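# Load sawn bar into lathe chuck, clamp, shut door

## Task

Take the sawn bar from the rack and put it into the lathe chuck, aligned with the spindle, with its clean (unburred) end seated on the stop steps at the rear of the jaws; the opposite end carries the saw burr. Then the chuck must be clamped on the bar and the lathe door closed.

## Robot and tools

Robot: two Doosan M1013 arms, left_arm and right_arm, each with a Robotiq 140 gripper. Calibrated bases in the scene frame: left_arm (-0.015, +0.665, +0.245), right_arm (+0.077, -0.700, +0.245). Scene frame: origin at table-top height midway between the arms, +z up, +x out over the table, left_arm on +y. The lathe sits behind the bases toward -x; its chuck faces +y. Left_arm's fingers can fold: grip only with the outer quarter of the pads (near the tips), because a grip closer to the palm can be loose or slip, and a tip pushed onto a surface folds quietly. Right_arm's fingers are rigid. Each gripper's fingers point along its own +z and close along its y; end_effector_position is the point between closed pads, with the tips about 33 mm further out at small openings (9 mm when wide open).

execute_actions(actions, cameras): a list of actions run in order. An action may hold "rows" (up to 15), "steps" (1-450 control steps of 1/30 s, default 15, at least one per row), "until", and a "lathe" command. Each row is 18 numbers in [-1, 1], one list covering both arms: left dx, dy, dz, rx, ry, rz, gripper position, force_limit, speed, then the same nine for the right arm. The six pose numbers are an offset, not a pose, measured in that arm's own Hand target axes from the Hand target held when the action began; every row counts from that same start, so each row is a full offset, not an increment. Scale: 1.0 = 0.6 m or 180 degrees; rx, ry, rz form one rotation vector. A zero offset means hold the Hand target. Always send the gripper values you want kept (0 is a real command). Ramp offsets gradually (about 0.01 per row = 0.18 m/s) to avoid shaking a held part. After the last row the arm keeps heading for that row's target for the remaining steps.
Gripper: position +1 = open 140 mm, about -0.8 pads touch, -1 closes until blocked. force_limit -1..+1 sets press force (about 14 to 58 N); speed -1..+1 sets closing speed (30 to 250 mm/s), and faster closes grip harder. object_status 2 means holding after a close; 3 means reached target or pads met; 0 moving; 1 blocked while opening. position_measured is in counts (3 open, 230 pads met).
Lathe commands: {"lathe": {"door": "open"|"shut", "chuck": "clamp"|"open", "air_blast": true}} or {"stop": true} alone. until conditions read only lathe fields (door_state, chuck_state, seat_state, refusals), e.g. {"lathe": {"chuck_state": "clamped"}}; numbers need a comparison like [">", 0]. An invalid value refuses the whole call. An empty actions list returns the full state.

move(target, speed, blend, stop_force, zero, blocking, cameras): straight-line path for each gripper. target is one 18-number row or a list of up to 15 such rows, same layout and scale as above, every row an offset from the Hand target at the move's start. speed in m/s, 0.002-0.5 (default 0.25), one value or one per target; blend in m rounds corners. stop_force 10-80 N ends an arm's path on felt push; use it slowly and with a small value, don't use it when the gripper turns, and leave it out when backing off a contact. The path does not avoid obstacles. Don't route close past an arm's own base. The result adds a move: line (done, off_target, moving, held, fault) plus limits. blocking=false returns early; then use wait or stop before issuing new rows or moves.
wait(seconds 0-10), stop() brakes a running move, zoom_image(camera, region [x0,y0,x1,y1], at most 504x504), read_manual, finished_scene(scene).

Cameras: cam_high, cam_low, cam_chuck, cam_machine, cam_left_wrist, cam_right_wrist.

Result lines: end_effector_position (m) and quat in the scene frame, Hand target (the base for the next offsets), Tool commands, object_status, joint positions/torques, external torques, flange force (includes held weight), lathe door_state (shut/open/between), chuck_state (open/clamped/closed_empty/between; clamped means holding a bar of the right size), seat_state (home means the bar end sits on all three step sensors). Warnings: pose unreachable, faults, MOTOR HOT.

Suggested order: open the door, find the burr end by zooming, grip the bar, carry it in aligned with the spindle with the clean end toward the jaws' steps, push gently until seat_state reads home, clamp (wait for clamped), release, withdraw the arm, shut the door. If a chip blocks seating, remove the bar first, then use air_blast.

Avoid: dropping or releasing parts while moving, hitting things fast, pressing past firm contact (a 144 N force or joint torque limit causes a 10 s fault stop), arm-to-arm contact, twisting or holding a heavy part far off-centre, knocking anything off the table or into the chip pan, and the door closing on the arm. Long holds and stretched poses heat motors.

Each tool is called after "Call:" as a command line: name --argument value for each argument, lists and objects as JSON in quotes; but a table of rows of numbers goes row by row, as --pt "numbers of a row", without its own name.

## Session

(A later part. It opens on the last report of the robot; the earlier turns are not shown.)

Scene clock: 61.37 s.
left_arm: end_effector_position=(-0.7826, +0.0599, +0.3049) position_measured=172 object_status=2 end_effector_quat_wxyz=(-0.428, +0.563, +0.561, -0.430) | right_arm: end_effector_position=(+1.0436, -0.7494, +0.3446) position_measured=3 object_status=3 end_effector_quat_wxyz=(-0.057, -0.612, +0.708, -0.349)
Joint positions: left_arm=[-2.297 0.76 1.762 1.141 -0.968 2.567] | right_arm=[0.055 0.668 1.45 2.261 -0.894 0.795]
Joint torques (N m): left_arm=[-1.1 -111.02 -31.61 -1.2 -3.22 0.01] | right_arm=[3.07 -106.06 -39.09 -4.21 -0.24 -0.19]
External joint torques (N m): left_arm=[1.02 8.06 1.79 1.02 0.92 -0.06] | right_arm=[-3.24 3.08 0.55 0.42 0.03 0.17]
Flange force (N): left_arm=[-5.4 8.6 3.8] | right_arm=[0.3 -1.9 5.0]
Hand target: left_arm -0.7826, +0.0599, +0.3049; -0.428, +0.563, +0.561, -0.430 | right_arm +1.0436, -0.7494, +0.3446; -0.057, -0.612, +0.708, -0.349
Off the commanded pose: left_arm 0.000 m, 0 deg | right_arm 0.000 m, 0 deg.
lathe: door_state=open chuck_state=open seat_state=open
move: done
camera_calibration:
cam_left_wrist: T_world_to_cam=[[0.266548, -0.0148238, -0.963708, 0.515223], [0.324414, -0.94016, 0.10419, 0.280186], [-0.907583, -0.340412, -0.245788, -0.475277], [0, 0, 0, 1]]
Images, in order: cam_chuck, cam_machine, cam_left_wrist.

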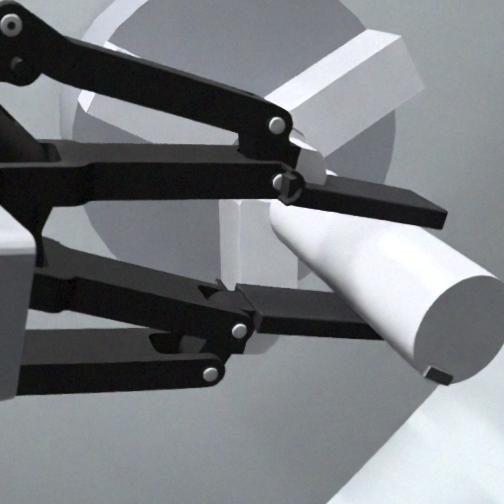

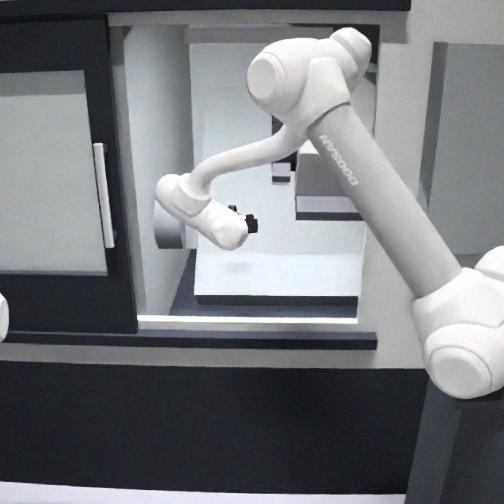

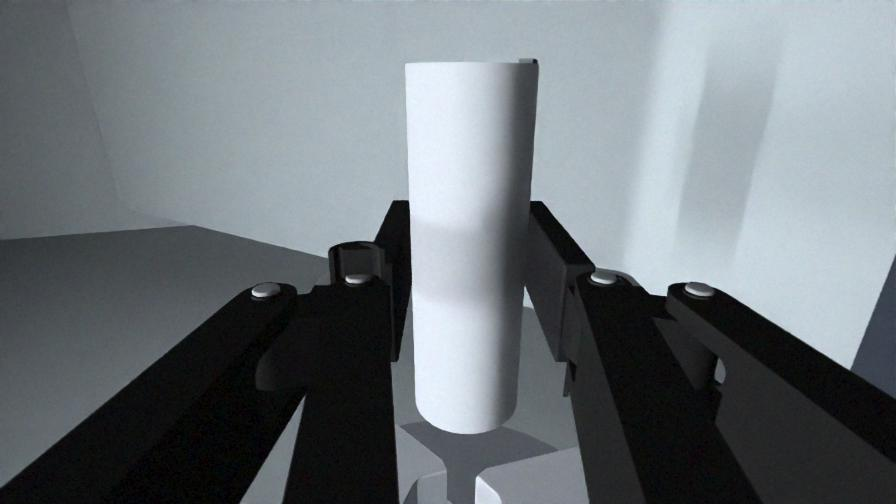

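Call:
zoom_image --camera "cam_chuck" --region '[190, 120, 504, 400]'

Scaled by 1.605 from the camera's 504x504 image, which has a finer 720x720 frame.

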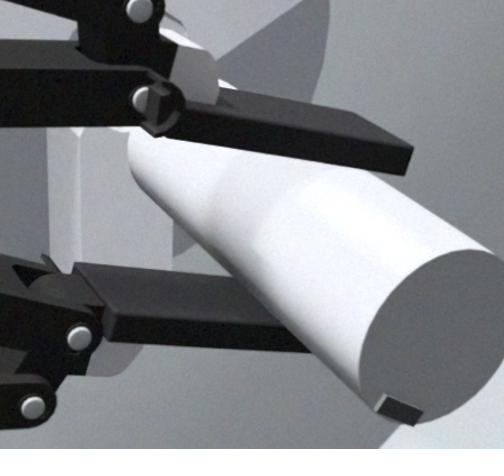

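Call:
move --target '[-0.05,-0.015,0.0046,0,0,0,-1,0.6,-1,0,0,0,0,0,0,1,1,1]' --speed 0.08 --cameras '["cam_machine","cam_chuck","cam_left_wrist"]'

Call:
zoom_image --camera "cam_chuck" --region '[180, 60, 480, 360]'

Call:
zoom_image --camera "cam_left_wrist" --region '[340, 200, 640, 504]'

Scene clock: 68.33 s.
left_arm: end_effector_position=(-0.7877, +0.0300, +0.3130) position_measured=172 object_status=2 end_effector_quat_wxyz=(-0.428, +0.563, +0.561, -0.430) | right_arm: end_effector_position=(+1.0436, -0.7494, +0.3446) position_measured=3 object_status=3 end_effector_quat_wxyz=(-0.057, -0.612, +0.708, -0.349)
Joint positions: left_arm=[-2.278 0.776 1.701 1.188 -0.961 2.511] | right_arm=[0.055 0.668 1.45 2.261 -0.894 0.795]
Joint torques (N m): left_arm=[-0.78 -112.57 -33.17 -1.27 -3.02 0.05] | right_arm=[2.82 -105.45 -38.84 -4.31 -0.15 -0.24]
External joint torques (N m): left_arm=[0.54 7.03 1.9 0.94 0.8 -0.1] | right_arm=[-2.56 1.98 0.09 0.49 -0.05 0.22]
Flange force (N): left_arm=[-4.1 7.1 3.3] | right_arm=[0.4 -2.0 3.5]
Hand target: left_arm -0.7877, +0.0299, +0.3130; -0.428, +0.563, +0.561, -0.430 | right_arm +1.0436, -0.7494, +0.3446; -0.057, -0.612, +0.708, -0.349
Off the commanded pose: left_arm 0.000 m, 0 deg | right_arm 0.000 m, 0 deg.
lathe: door_state=open chuck_state=open seat_state=open
move: done
camera_calibration:
cam_left_wrist: T_world_to_cam=[[0.266571, -0.0147897, -0.963702, 0.523894], [0.324378, -0.940176, 0.104155, 0.252861], [-0.90759, -0.340368, -0.245826, -0.488122], [0, 0, 0, 1]]
Images, in order: cam_chuck, cam_machine, cam_left_wrist.

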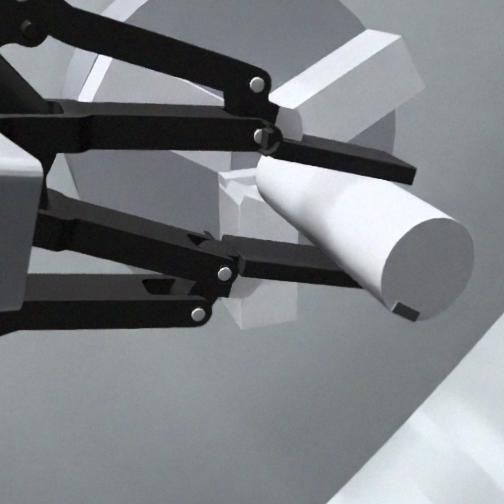

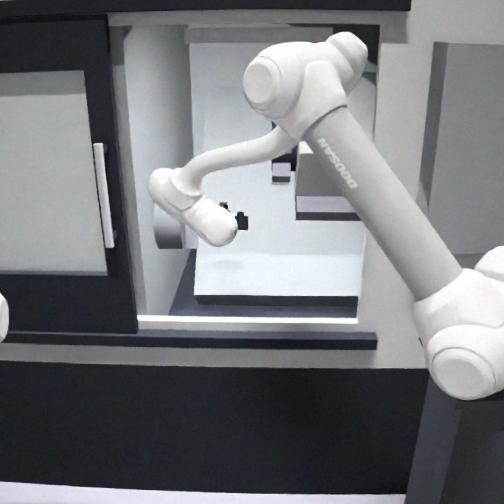

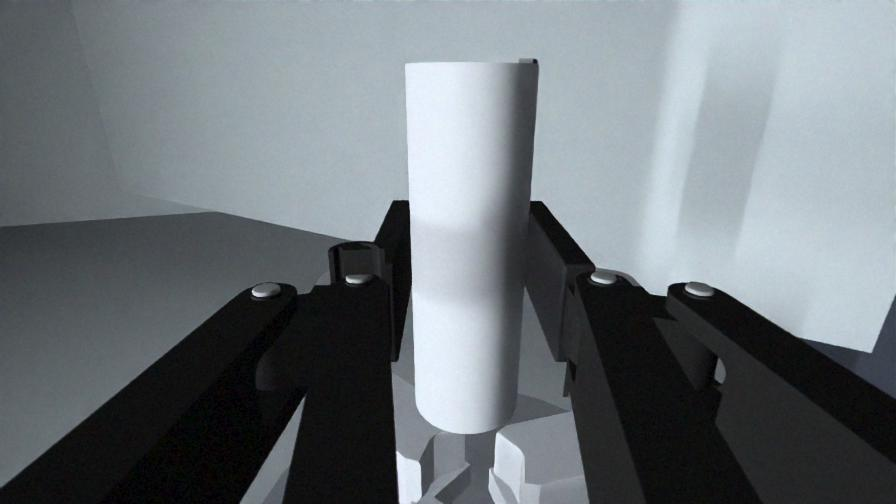

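Scaled by 1.680 from the camera's 504x504 image, which has a finer 720x720 frame.

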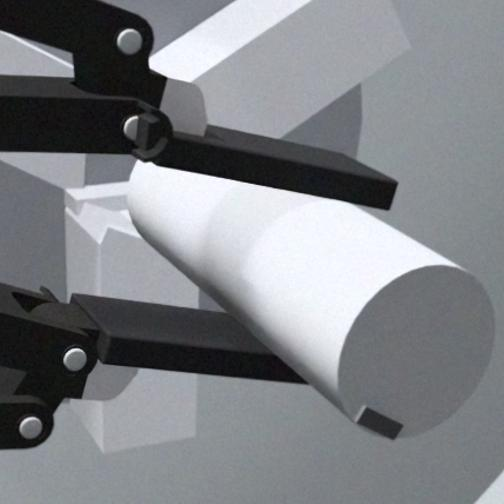

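Scaled by 1.658 from the camera's 896x504 image, which has a finer 1280x720 frame.

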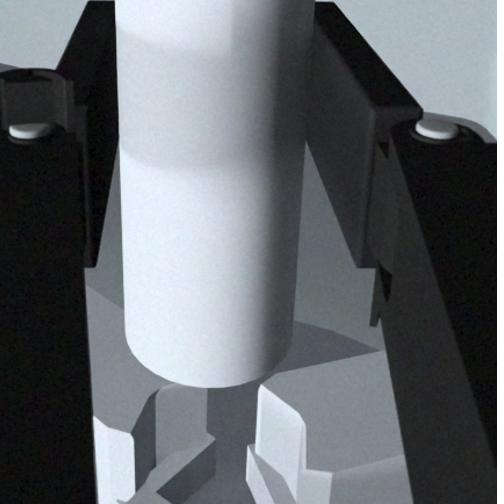

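Call:
move --target '[-0.022,0,0,0,0,0,-1,0.6,-1,0,0,0,0,0,0,1,1,1]' --speed 0.05 --cameras '["cam_machine","cam_chuck","cam_left_wrist"]'

Call:
zoom_image --camera "cam_chuck" --region '[200, 120, 320, 240]'

Call:
zoom_image --camera "cam_left_wrist" --region '[380, 344, 580, 504]'

Call:
zoom_image --camera "cam_machine" --region '[140, 150, 260, 270]'

Scene clock: 78.33 s.
left_arm: end_effector_position=(-0.7877, +0.0168, +0.3130) position_measured=172 object_status=2 end_effector_quat_wxyz=(-0.428, +0.563, +0.561, -0.430) | right_arm: end_effector_position=(+1.0436, -0.7494, +0.3446) position_measured=3 object_status=3 end_effector_quat_wxyz=(-0.057, -0.612, +0.708, -0.349)
Joint positions: left_arm=[-2.268 0.787 1.677 1.207 -0.962 2.493] | right_arm=[0.055 0.668 1.45 2.261 -0.894 0.795]
Joint torques (N m): left_arm=[-0.52 -113.89 -33.66 -1.25 -3 0.16] | right_arm=[2.78 -105.85 -38.88 -4.21 -0.19 -0.24]
External joint torques (N m): left_arm=[0.75 6.34 1.73 0.83 0.8 -0.21] | right_arm=[-2.43 1.5 -0.05 0.38 -0.02 0.22]
Flange force (N): left_arm=[-4.0 6.2 2.8] | right_arm=[0.6 -1.8 3.0]
Hand target: left_arm -0.7877, +0.0167, +0.3130; -0.428, +0.563, +0.561, -0.430 | right_arm +1.0436, -0.7494, +0.3446; -0.057, -0.612, +0.708, -0.349
Off the commanded pose: left_arm 0.000 m, 0 deg | right_arm 0.000 m, 0 deg.
lathe: door_state=open chuck_state=open seat_state=open
move: done
camera_calibration:
cam_left_wrist: T_world_to_cam=[[0.26656, -0.014792, -0.963705, 0.523757], [0.324375, -0.940177, 0.104153, 0.240451], [-0.907594, -0.340364, -0.245816, -0.492617], [0, 0, 0, 1]]
Images, in order: cam_chuck, cam_machine, cam_left_wrist.

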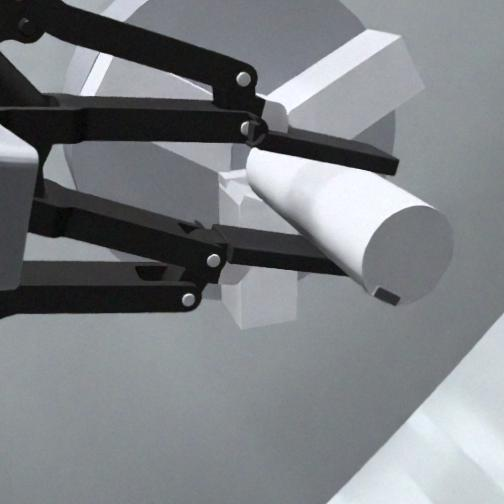

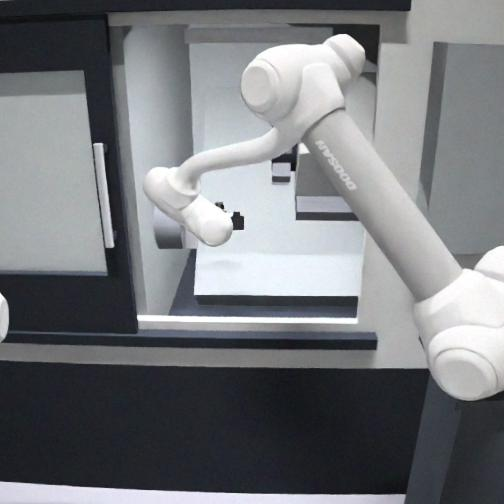

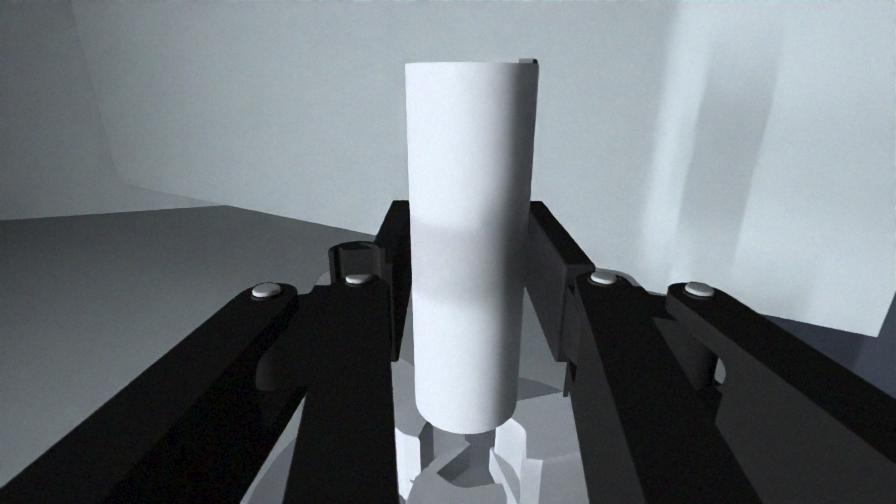

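Scaled by 4.200 from the camera's 504x504 image, which has a finer 720x720 frame.

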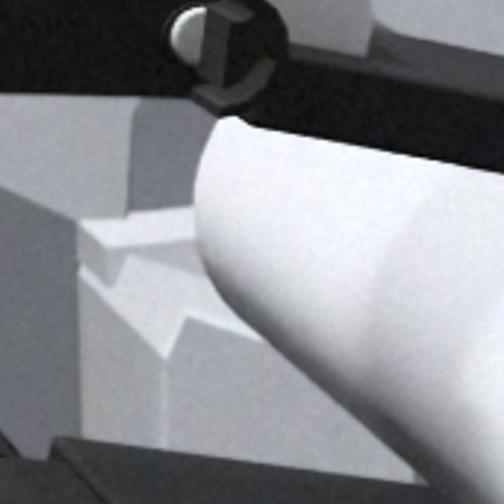

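Scaled by 2.520 from the camera's 896x504 image, which has a finer 1280x720 frame.

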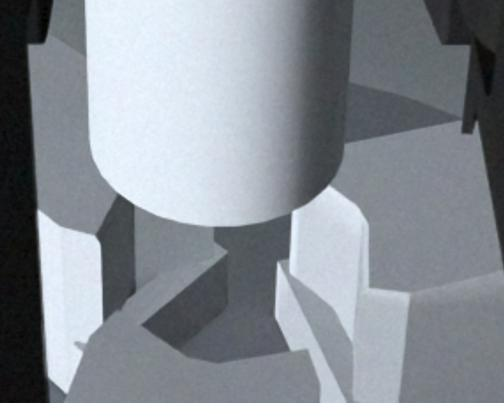

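Scaled by 4.200 from the camera's 504x504 image, which has a finer 720x720 frame.

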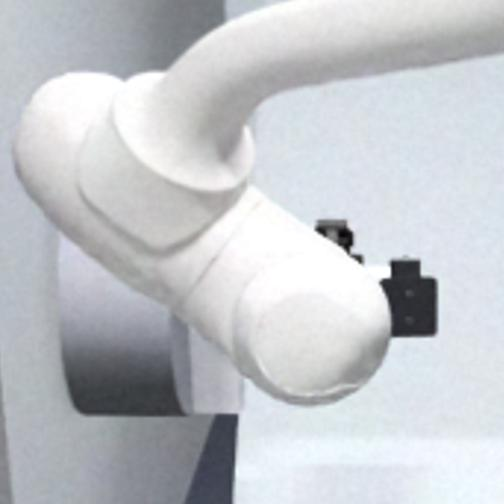

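Call:
move --target '[-0.002,0,0.0053,0,0,0,-1,0.6,-1,0,0,0,0,0,0,1,1,1]' --speed 0.03 --cameras '[]'

Call:
move --target '[-0.04,0,0,0,0,0,-1,0.6,-1,0,0,0,0,0,0,1,1,1]' --speed 0.012 --stop_force 14 --cameras '["cam_machine","cam_chuck","cam_left_wrist"]'

Call:
zoom_image --camera "cam_chuck" --region '[200, 120, 320, 240]'

Call:
zoom_image --camera "cam_left_wrist" --region '[380, 344, 580, 504]'

Scene clock: 87.83 s.
Off the commanded pose: left_arm 0.000 m, 0 deg | right_arm 0.000 m, 0 deg.
lathe: door_state=open chuck_state=open seat_state=open
move: done

Scene clock: 90.57 s.
left_arm: end_effector_position=(-0.7908, -0.0085, +0.3123) position_measured=172 object_status=2 end_effector_quat_wxyz=(-0.428, +0.563, +0.561, -0.430) | right_arm: end_effector_position=(+1.0436, -0.7494, +0.3446) position_measured=3 object_status=3 end_effector_quat_wxyz=(-0.057, -0.612, +0.708, -0.349)
Joint positions: left_arm=[-2.252 0.811 1.624 1.24 -0.962 2.456] | right_arm=[0.055 0.668 1.45 2.261 -0.894 0.795]
Joint torques (N m): left_arm=[-0.56 -117.02 -34.58 -1.53 -2.9 0.17] | right_arm=[3 -106.19 -39.02 -4.28 -0.19 -0.19]
External joint torques (N m): left_arm=[0.88 7.66 1.96 0.99 0.78 -0.21] | right_arm=[-2.86 2.14 0.06 0.45 -0.02 0.17]
Flange force (N): left_arm=[-5.0 7.4 3.5] | right_arm=[0.5 -2.3 3.9]
Hand target: left_arm -0.7908, -0.0085, +0.3123; -0.428, +0.563, +0.561, -0.430 | right_arm +1.0436, -0.7494, +0.3446; -0.057, -0.612, +0.708, -0.349
Off the commanded pose: left_arm 0.000 m, 0 deg | right_arm 0.000 m, 0 deg.
lathe: door_state=open chuck_state=open seat_state=open
move: done
camera_calibration:
cam_left_wrist: T_world_to_cam=[[0.266555, -0.0148003, -0.963706, 0.523502], [0.324378, -0.940175, 0.10416, 0.217799], [-0.907594, -0.34037, -0.245807, -0.504195], [0, 0, 0, 1]]
Images, in order: cam_chuck, cam_machine, cam_left_wrist.

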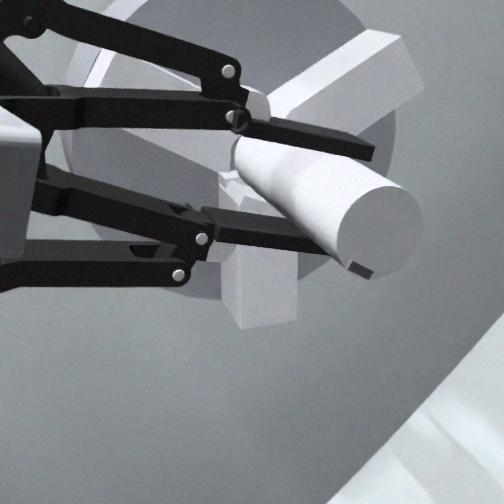

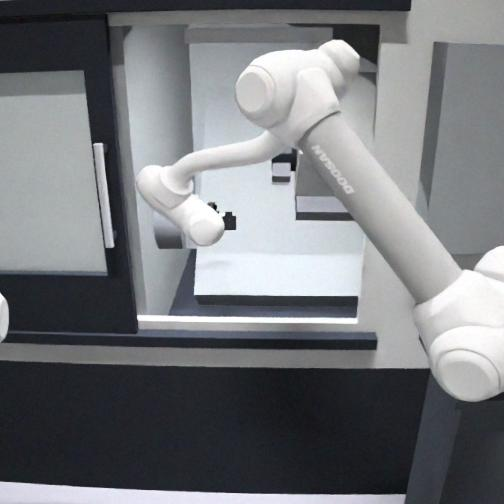

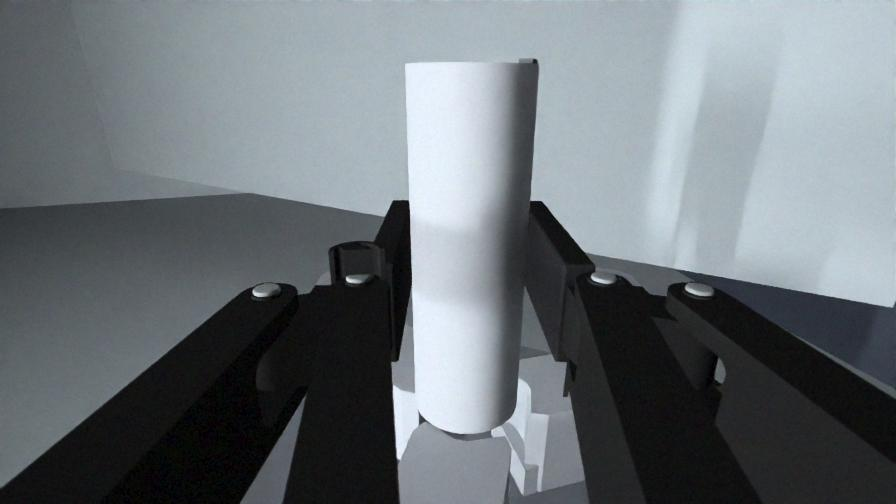

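Scaled by 4.200 from the camera's 504x504 image, which has a finer 720x720 frame.

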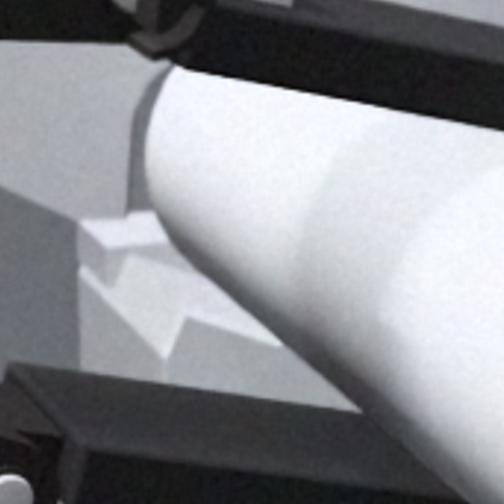

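Scaled by 2.520 from the camera's 896x504 image, which has a finer 1280x720 frame.

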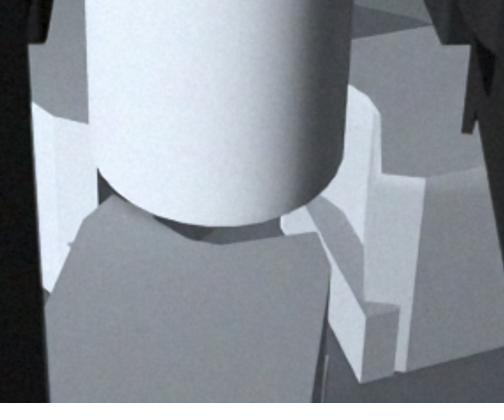

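Call:
move --pt "0.01 0 0 0 0 0 -1 0.6 -1 0 0 0 0 0 0 1 1 1" --pt "0.01 0.0088 0.0058 0 0 0 -1 0.6 -1 0 0 0 0 0 0 1 1 1" --speed 0.03 --cameras '["cam_chuck","cam_left_wrist"]'

Call:
zoom_image --camera "cam_chuck" --region '[200, 120, 320, 240]'

Call:
zoom_image --camera "cam_left_wrist" --region '[380, 344, 580, 504]'

Scene clock: 97.63 s.
left_arm: end_effector_position=(-0.7927, -0.0025, +0.3063) position_measured=172 object_status=2 end_effector_quat_wxyz=(-0.428, +0.563, +0.561, -0.430) | right_arm: end_effector_position=(+1.0436, -0.7494, +0.3446) position_measured=3 object_status=3 end_effector_quat_wxyz=(-0.057, -0.612, +0.708, -0.349)
Joint positions: left_arm=[-2.258 0.814 1.633 1.226 -0.962 2.472] | right_arm=[0.055 0.668 1.45 2.261 -0.894 0.795]
Joint torques (N m): left_arm=[-0.61 -116.48 -34.3 -1.52 -2.87 0.17] | right_arm=[2.37 -105.41 -39.01 -4.17 -0.15 -0.17]
External joint torques (N m): left_arm=[0.56 6.8 2.01 1.06 0.71 -0.22] | right_arm=[-2.53 1.69 0.25 0.37 -0.06 0.15]
Flange force (N): left_arm=[-4.0 6.5 2.8] | right_arm=[0.8 -1.4 3.2]
Hand target: left_arm -0.7927, -0.0025, +0.3063; -0.428, +0.563, +0.561, -0.430 | right_arm +1.0436, -0.7494, +0.3446; -0.057, -0.612, +0.708, -0.349
Off the commanded pose: left_arm 0.000 m, 0 deg | right_arm 0.000 m, 0 deg.
lathe: door_state=open chuck_state=open seat_state=open
move: done
camera_calibration:
cam_left_wrist: T_world_to_cam=[[0.266569, -0.0147819, -0.963702, 0.518353], [0.324389, -0.940172, 0.10415, 0.224689], [-0.907586, -0.340378, -0.245826, -0.505376], [0, 0, 0, 1]]
Images, in order: cam_chuck, cam_left_wrist.

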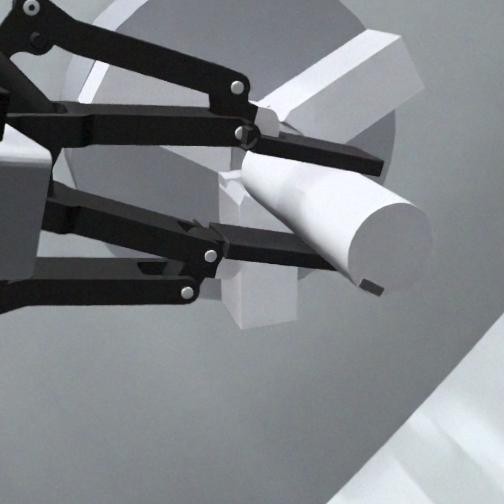

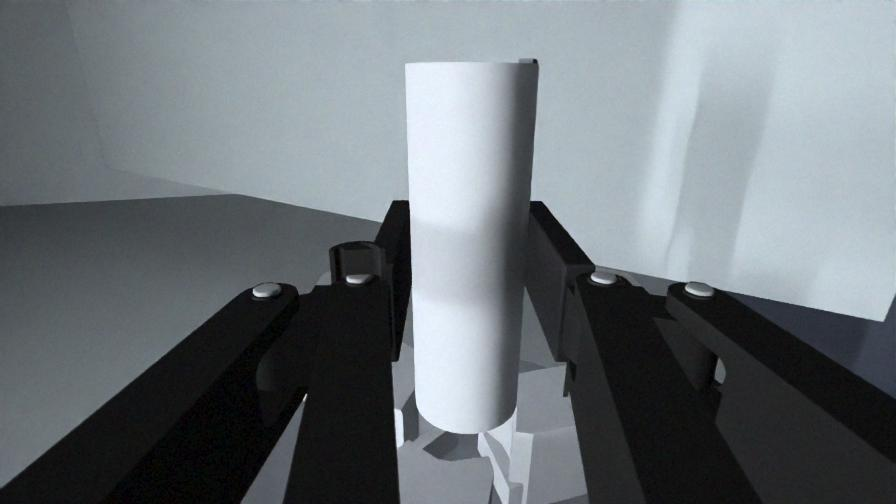

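Scaled by 4.200 from the camera's 504x504 image, which has a finer 720x720 frame.

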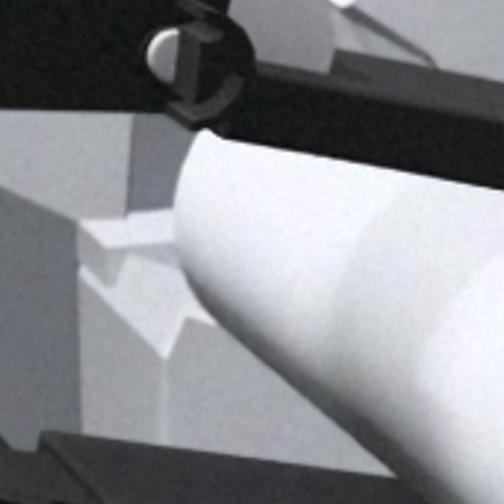

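Scaled by 2.520 from the camera's 896x504 image, which has a finer 1280x720 frame.

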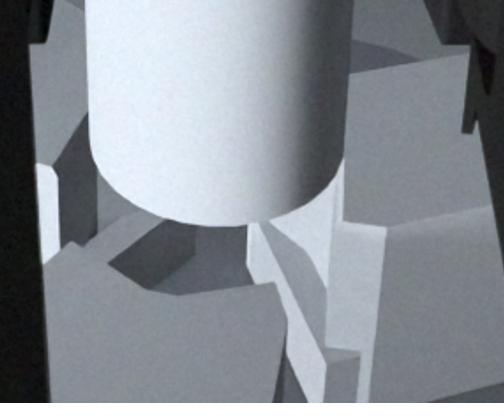

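Call:
move --target '[-0.005,0,0.0053,0,0,0,-1,0.6,-1,0,0,0,0,0,0,1,1,1]' --speed 0.03 --cameras '[]'

Call:
move --target '[-0.0333,0,0,0,0,0,-1,0.6,-1,0,0,0,0,0,0,1,1,1]' --speed 0.01 --stop_force 12 --cameras '["cam_chuck","cam_left_wrist"]'

Call:
zoom_image --camera "cam_chuck" --region '[190, 90, 340, 240]'

Call:
zoom_image --camera "cam_left_wrist" --region '[380, 344, 580, 504]'

Scene clock: 103.13 s.
Off the commanded pose: left_arm 0.000 m, 0 deg | right_arm 0.000 m, 0 deg.
lathe: door_state=open chuck_state=open seat_state=open
move: done

Scene clock: 104.47 s.
left_arm: end_effector_position=(-0.7959, -0.0101, +0.3054) position_measured=172 object_status=2 end_effector_quat_wxyz=(-0.429, +0.563, +0.561, -0.430) | right_arm: end_effector_position=(+1.0436, -0.7494, +0.3446) position_measured=3 object_status=3 end_effector_quat_wxyz=(-0.057, -0.612, +0.708, -0.349)
Joint positions: left_arm=[-2.256 0.824 1.614 1.235 -0.961 2.46] | right_arm=[0.055 0.668 1.45 2.261 -0.894 0.795]
Joint torques (N m): left_arm=[10.01 -120.44 -42.78 -5.5 0.19 0.16] | right_arm=[2.57 -105.92 -38.8 -4.2 -0.15 -0.17]
External joint torques (N m): left_arm=[-9.81 9.93 10.22 4.99 -2.32 -0.21] | right_arm=[-2.52 1.93 -0.06 0.37 -0.05 0.15]
Flange force (N): left_arm=[11.2 8.9 0.4] | right_arm=[0.3 -2.3 3.5]
Hand target: left_arm -0.7959, -0.0101, +0.3054; -0.429, +0.563, +0.561, -0.430 (not the last commanded pose) | right_arm +1.0436, -0.7494, +0.3446; -0.057, -0.612, +0.708, -0.349
Off the commanded pose: left_arm 0.015 m, 0 deg | right_arm 0.000 m, 0 deg.
lathe: door_state=open chuck_state=open seat_state=open
move: contact (left_arm)
camera_calibration:
cam_left_wrist: T_world_to_cam=[[0.266556, -0.0148424, -0.963705, 0.518141], [0.323972, -0.940323, 0.104091, 0.218304], [-0.907739, -0.33996, -0.24584, -0.511182], [0, 0, 0, 1]]
Images, in order: cam_chuck, cam_left_wrist.

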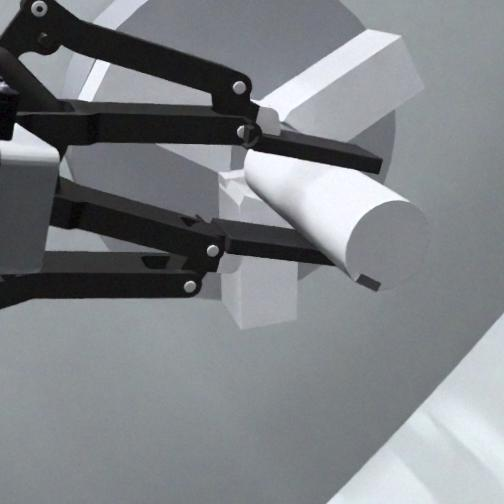

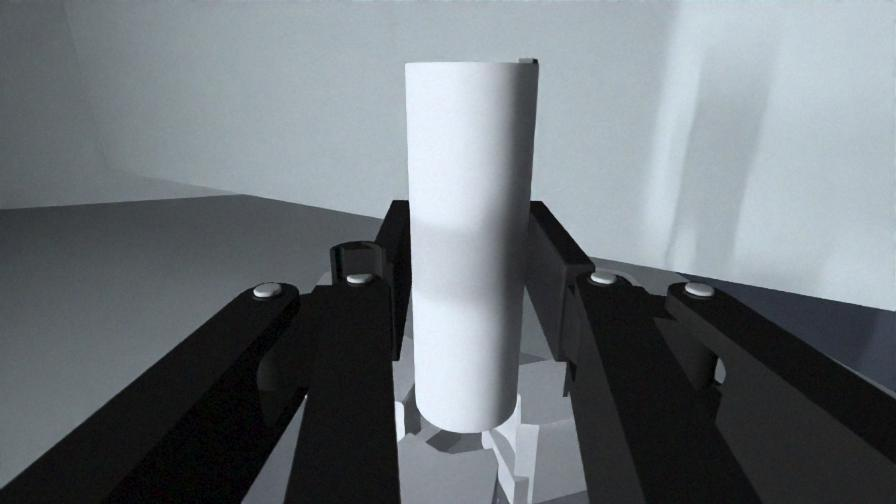

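Scaled by 3.360 from the camera's 504x504 image, which has a finer 720x720 frame.

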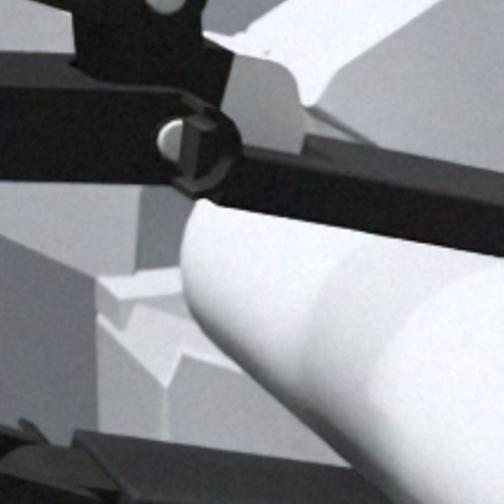

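Scaled by 2.520 from the camera's 896x504 image, which has a finer 1280x720 frame.

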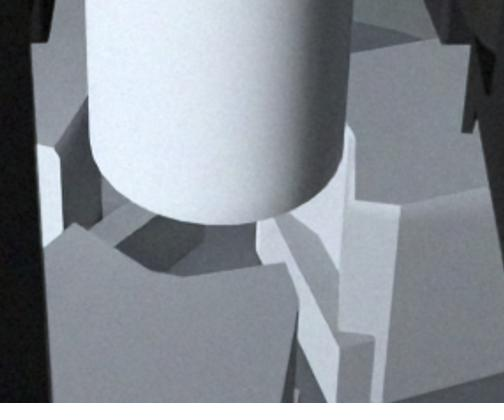

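Call:
move --pt "0.008 0 0 0 0 0 -1 0.6 -1 0 0 0 0 0 0 1 1 1" --pt "0.008 -0.003 -0.0081 0 0 0 -1 0.6 -1 0 0 0 0 0 0 1 1 1" --speed 0.03 --cameras '[]'

Call:
move --target '[-0.04,0,0,0,0,0,-1,0.6,-1,0,0,0,0,0,0,1,1,1]' --speed 0.01 --stop_force 12 --cameras '["cam_chuck","cam_left_wrist"]'

Call:
zoom_image --camera "cam_chuck" --region '[190, 90, 340, 240]'

Call:
zoom_image --camera "cam_left_wrist" --region '[380, 344, 580, 504]'

Scene clock: 110.30 s.
Off the commanded pose: left_arm 0.000 m, 0 deg | right_arm 0.000 m, 0 deg.
lathe: door_state=open chuck_state=open seat_state=open
move: done

Scene clock: 113.43 s.
left_arm: end_effector_position=(-0.7917, -0.0293, +0.3085) position_measured=172 object_status=2 end_effector_quat_wxyz=(-0.429, +0.563, +0.561, -0.430) | right_arm: end_effector_position=(+1.0436, -0.7494, +0.3446) position_measured=3 object_status=3 end_effector_quat_wxyz=(-0.057, -0.612, +0.708, -0.349)
Joint positions: left_arm=[-2.238 0.835 1.582 1.266 -0.965 2.431] | right_arm=[0.055 0.668 1.45 2.261 -0.894 0.795]
Joint torques (N m): left_arm=[-0.76 -118.78 -35.07 -1.6 -2.75 0.16] | right_arm=[2.96 -105.9 -38.89 -4.12 -0.14 -0.2]
External joint torques (N m): left_arm=[0.22 6.97 1.89 1.02 0.66 -0.21] | right_arm=[-3.07 2.39 0.19 0.32 -0.07 0.18]
Flange force (N): left_arm=[-4.2 6.4 3.5] | right_arm=[0.5 -2.1 4.3]
Hand target: left_arm -0.7917, -0.0293, +0.3085; -0.429, +0.563, +0.561, -0.430 | right_arm +1.0436, -0.7494, +0.3446; -0.057, -0.612, +0.708, -0.349
Off the commanded pose: left_arm 0.000 m, 0 deg | right_arm 0.000 m, 0 deg.
lathe: door_state=open chuck_state=open seat_state=open
move: done
camera_calibration:
cam_left_wrist: T_world_to_cam=[[0.266526, -0.0148696, -0.963713, 0.519733], [0.323979, -0.940319, 0.104108, 0.198572], [-0.907746, -0.33997, -0.245802, -0.513149], [0, 0, 0, 1]]
Images, in order: cam_chuck, cam_left_wrist.

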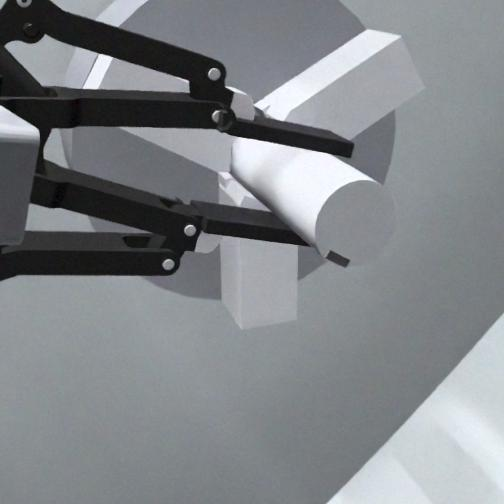

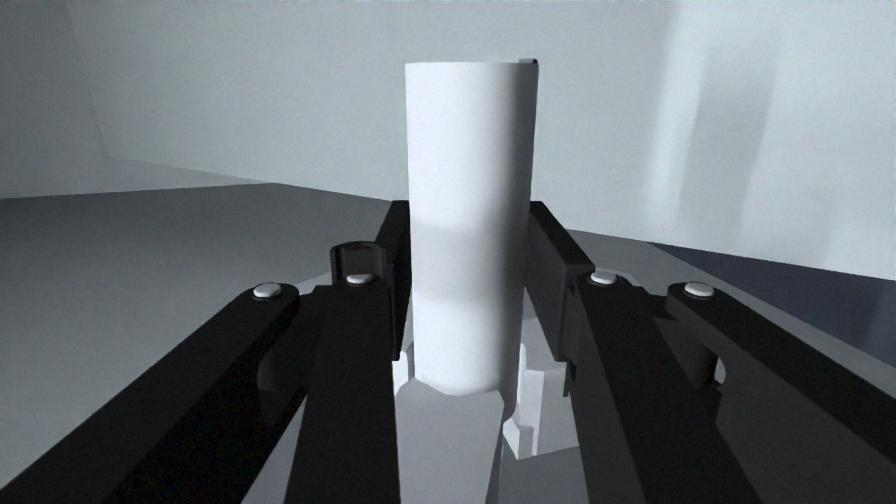

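Scaled by 3.360 from the camera's 504x504 image, which has a finer 720x720 frame.

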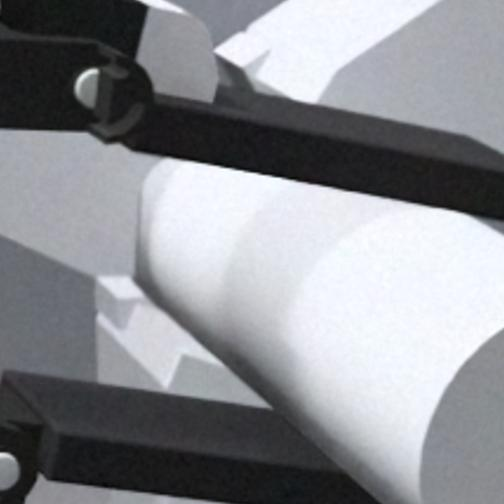

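Scaled by 2.520 from the camera's 896x504 image, which has a finer 1280x720 frame.

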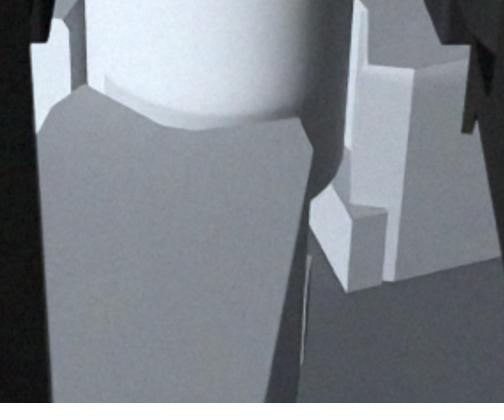

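Call:
move --target '[-0.05,0,0,0,0,0,-1,0.6,-1,0,0,0,0,0,0,1,1,1]' --speed 0.008 --stop_force 14 --cameras '["cam_chuck","cam_left_wrist"]'

Call:
zoom_image --camera "cam_chuck" --region '[190, 90, 340, 240]'

Call:
zoom_image --camera "cam_left_wrist" --region '[380, 304, 580, 464]'

Scene clock: 116.00 s.
left_arm: end_effector_position=(-0.7917, -0.0363, +0.3084) position_measured=172 object_status=2 end_effector_quat_wxyz=(-0.429, +0.563, +0.561, -0.430) | right_arm: end_effector_position=(+1.0436, -0.7494, +0.3446) position_measured=3 object_status=3 end_effector_quat_wxyz=(-0.057, -0.612, +0.708, -0.349)
Joint positions: left_arm=[-2.233 0.841 1.567 1.275 -0.966 2.42] | right_arm=[0.055 0.668 1.45 2.261 -0.894 0.795]
Joint torques (N m): left_arm=[10.14 -123.03 -43.28 -5.56 0.2 0.16] | right_arm=[2.45 -106.07 -38.78 -4.19 -0.13 -0.21]
External joint torques (N m): left_arm=[-9.79 10.25 9.76 4.87 -2.26 -0.2] | right_arm=[-2.57 2.71 0.18 0.4 -0.09 0.19]
Flange force (N): left_arm=[10.2 8.8 1.5] | right_arm=[-0.3 -2.5 4.2]
Hand target: left_arm -0.7917, -0.0363, +0.3084; -0.429, +0.563, +0.561, -0.430 (not the last commanded pose) | right_arm +1.0436, -0.7494, +0.3446; -0.057, -0.612, +0.708, -0.349
Off the commanded pose: left_arm 0.023 m, 0 deg | right_arm 0.000 m, 0 deg.
lathe: door_state=open chuck_state=open seat_state=open
move: contact (left_arm)
camera_calibration:
cam_left_wrist: T_world_to_cam=[[0.266576, -0.0148037, -0.9637, 0.51957], [0.323624, -0.940456, 0.103967, 0.19178], [-0.907857, -0.339592, -0.245912, -0.515635], [0, 0, 0, 1]]
Images, in order: cam_chuck, cam_left_wrist.

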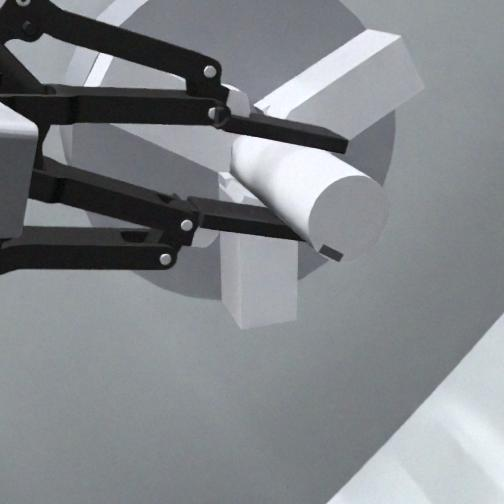

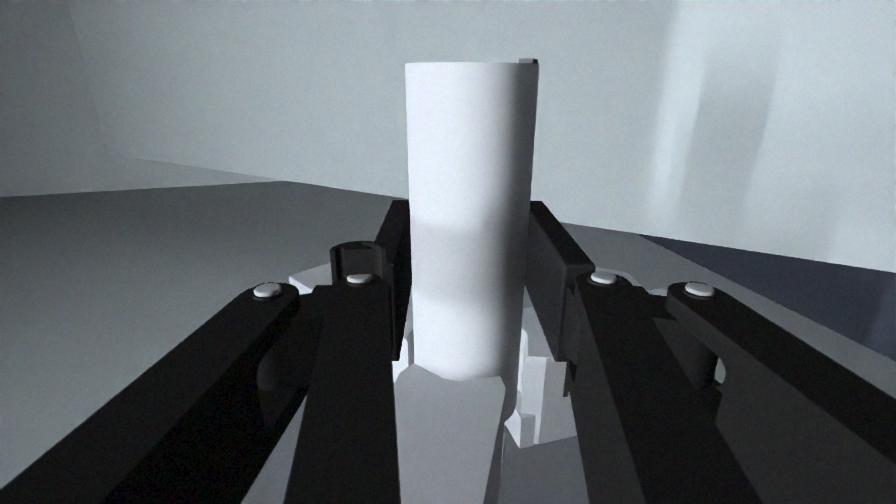

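Scaled by 3.360 from the camera's 504x504 image, which has a finer 720x720 frame.

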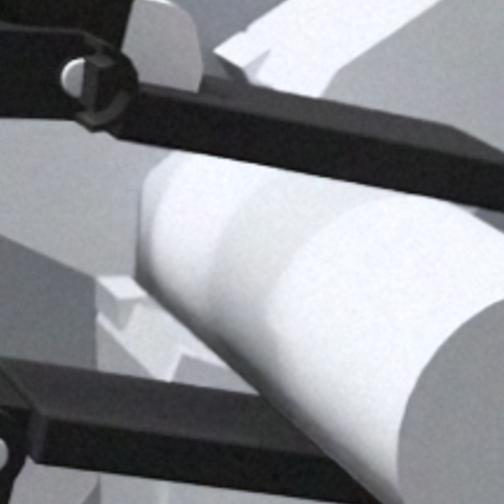

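Scaled by 2.520 from the camera's 896x504 image, which has a finer 1280x720 frame.

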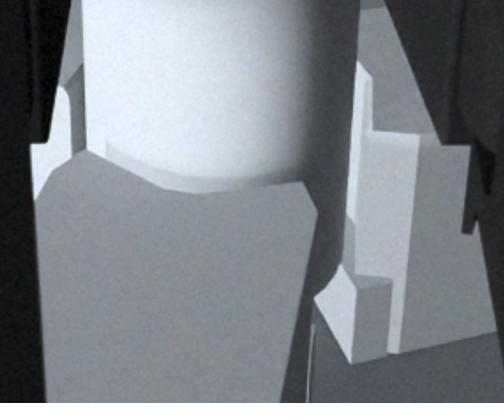

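Call:
move --target '[-0.01,0,0,0,0,0,-1,0.6,-1,0,0,0,0,0,0,1,1,1]' --speed 0.004 --stop_force 30 --zero false --cameras '[]'

Scene clock: 119.00 s.
left_arm: end_effector_position=(-0.7917, -0.0396, +0.3082) position_measured=172 object_status=2 end_effector_quat_wxyz=(-0.429, +0.563, +0.561, -0.430) | right_arm: end_effector_position=(+1.0436, -0.7494, +0.3446) position_measured=3 object_status=3 end_effector_quat_wxyz=(-0.057, -0.612, +0.708, -0.349)
Joint positions: left_arm=[-2.23 0.845 1.56 1.28 -0.966 2.415] | right_arm=[0.055 0.668 1.45 2.261 -0.894 0.795]
Joint torques (N m): left_arm=[15.91 -139.95 -62.21 -12.66 0.2 0.2] | right_arm=[2.77 -105.36 -38.83 -4.17 -0.13 -0.17]
External joint torques (N m): left_arm=[-15.6 27.2 28.68 11.96 -2.24 -0.25] | right_arm=[-2.68 1.7 0.07 0.35 -0.08 0.15]
Flange force (N): left_arm=[27.7 25.7 -6.1] | right_arm=[0.8 -1.9 3.3]
Hand target: left_arm -0.7917, -0.0397, +0.3082; -0.429, +0.563, +0.561, -0.430 (not the last commanded pose) | right_arm +1.0436, -0.7494, +0.3446; -0.057, -0.612, +0.708, -0.349
Off the commanded pose: left_arm 0.003 m, 0 deg | right_arm 0.000 m, 0 deg.
lathe: door_state=open chuck_state=open seat_state=open
move: contact (left_arm)

Call:
move --pt "0.008 0 0 0 0 0 -1 0.6 -1 0 0 0 0 0 0 1 1 1" --pt "0.008 0.0039 -0.0016 0 0 0 -1 0.6 -1 0 0 0 0 0 0 1 1 1" --speed 0.02 --cameras '["cam_chuck"]'

Call:
move --target '[-0.04,0,0,0,0,0,-1,0.6,-1,0,0,0,0,0,0,1,1,1]' --speed 0.006 --stop_force 14 --cameras '["cam_chuck","cam_left_wrist"]'

Call:
zoom_image --camera "cam_left_wrist" --region '[380, 304, 580, 464]'

Scene clock: 121.37 s.
Off the commanded pose: left_arm 0.000 m, 0 deg | right_arm 0.000 m, 0 deg.
lathe: door_state=open chuck_state=open seat_state=open
move: done
Images, in order: cam_chuck.

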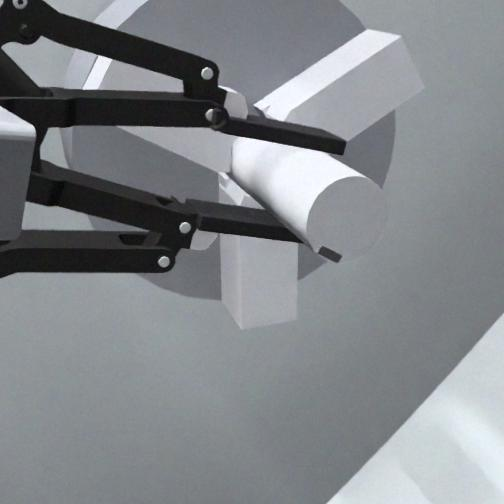

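Scene clock: 122.53 s.
left_arm: end_effector_position=(-0.7901, -0.0382, +0.3060) position_measured=172 object_status=2 end_effector_quat_wxyz=(-0.429, +0.563, +0.561, -0.430) | right_arm: end_effector_position=(+1.0436, -0.7494, +0.3446) position_measured=3 object_status=3 end_effector_quat_wxyz=(-0.057, -0.612, +0.708, -0.349)
Joint positions: left_arm=[-2.23 0.845 1.565 1.278 -0.968 2.421] | right_arm=[0.055 0.668 1.45 2.261 -0.894 0.795]
Joint torques (N m): left_arm=[10.66 -123.26 -43.14 -5.76 0.24 0.05] | right_arm=[2.42 -105.84 -38.71 -4.2 -0.12 -0.21]
External joint torques (N m): left_arm=[-10.16 10.2 9.7 5.07 -2.29 -0.1] | right_arm=[-2.69 2.22 -0.05 0.4 -0.09 0.19]
Flange force (N): left_arm=[10.3 8.6 1.7] | right_arm=[0.2 -2.6 3.8]
Hand target: left_arm -0.7901, -0.0382, +0.3060; -0.429, +0.563, +0.561, -0.430 (not the last commanded pose) | right_arm +1.0436, -0.7494, +0.3446; -0.057, -0.612, +0.708, -0.349
Off the commanded pose: left_arm 0.021 m, 0 deg | right_arm 0.000 m, 0 deg.
lathe: door_state=open chuck_state=open seat_state=open
move: contact (left_arm)
camera_calibration:
cam_left_wrist: T_world_to_cam=[[0.266928, -0.0145786, -0.963606, 0.517096], [0.323391, -0.940554, 0.103812, 0.189602], [-0.907837, -0.339332, -0.246346, -0.515279], [0, 0, 0, 1]]
Images, in order: cam_chuck, cam_left_wrist.

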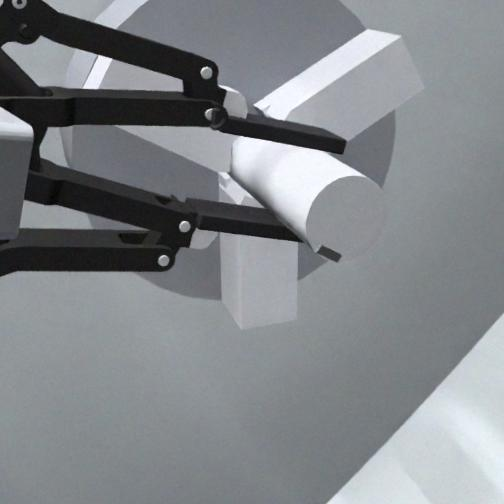

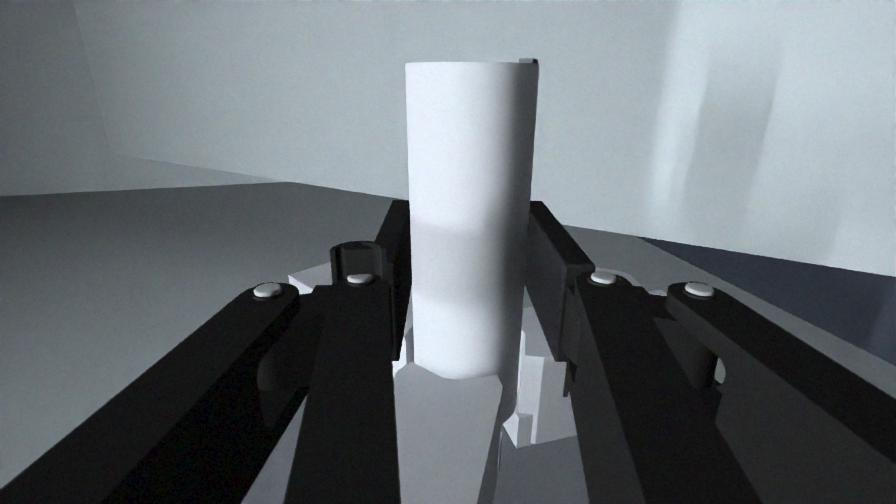

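Scaled by 2.520 from the camera's 896x504 image, which has a finer 1280x720 frame.

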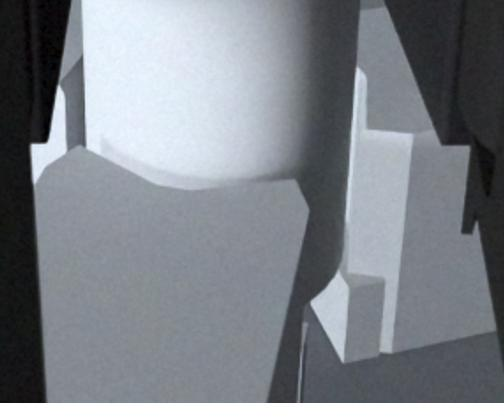

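Call:
move --target '[-0.01,0,0,0,0,0,-1,0.6,-1,0,0,0,0,0,0,1,1,1]' --speed 0.004 --stop_force 26 --zero false --cameras '[]'

Scene clock: 124.53 s.
left_arm: end_effector_position=(-0.7902, -0.0403, +0.3060) position_measured=172 object_status=2 end_effector_quat_wxyz=(-0.429, +0.563, +0.561, -0.430) | right_arm: end_effector_position=(+1.0436, -0.7494, +0.3446) position_measured=3 object_status=3 end_effector_quat_wxyz=(-0.057, -0.612, +0.708, -0.349)
Joint positions: left_arm=[-2.228 0.847 1.561 1.281 -0.969 2.417] | right_arm=[0.055 0.668 1.45 2.261 -0.894 0.795]
Joint torques (N m): left_arm=[18.81 -126.15 -50.97 -9.26 2.98 -0.13] | right_arm=[2.88 -106.15 -38.54 -4.08 -0.19 -0.15]
External joint torques (N m): left_arm=[-18.86 13.22 17.46 8.58 -5.04 0.09] | right_arm=[-2.96 2.58 -0.21 0.27 -0.02 0.13]
Flange force (N): left_arm=[24.5 11.4 -1.2] | right_arm=[0.0 -3.3 4.5]
Hand target: left_arm -0.7902, -0.0403, +0.3060; -0.429, +0.563, +0.561, -0.430 (not the last commanded pose) | right_arm +1.0436, -0.7494, +0.3446; -0.057, -0.612, +0.708, -0.349
Off the commanded pose: left_arm 0.004 m, 0 deg | right_arm 0.000 m, 0 deg.
lathe: door_state=open chuck_state=open seat_state=open
move: contact (left_arm)


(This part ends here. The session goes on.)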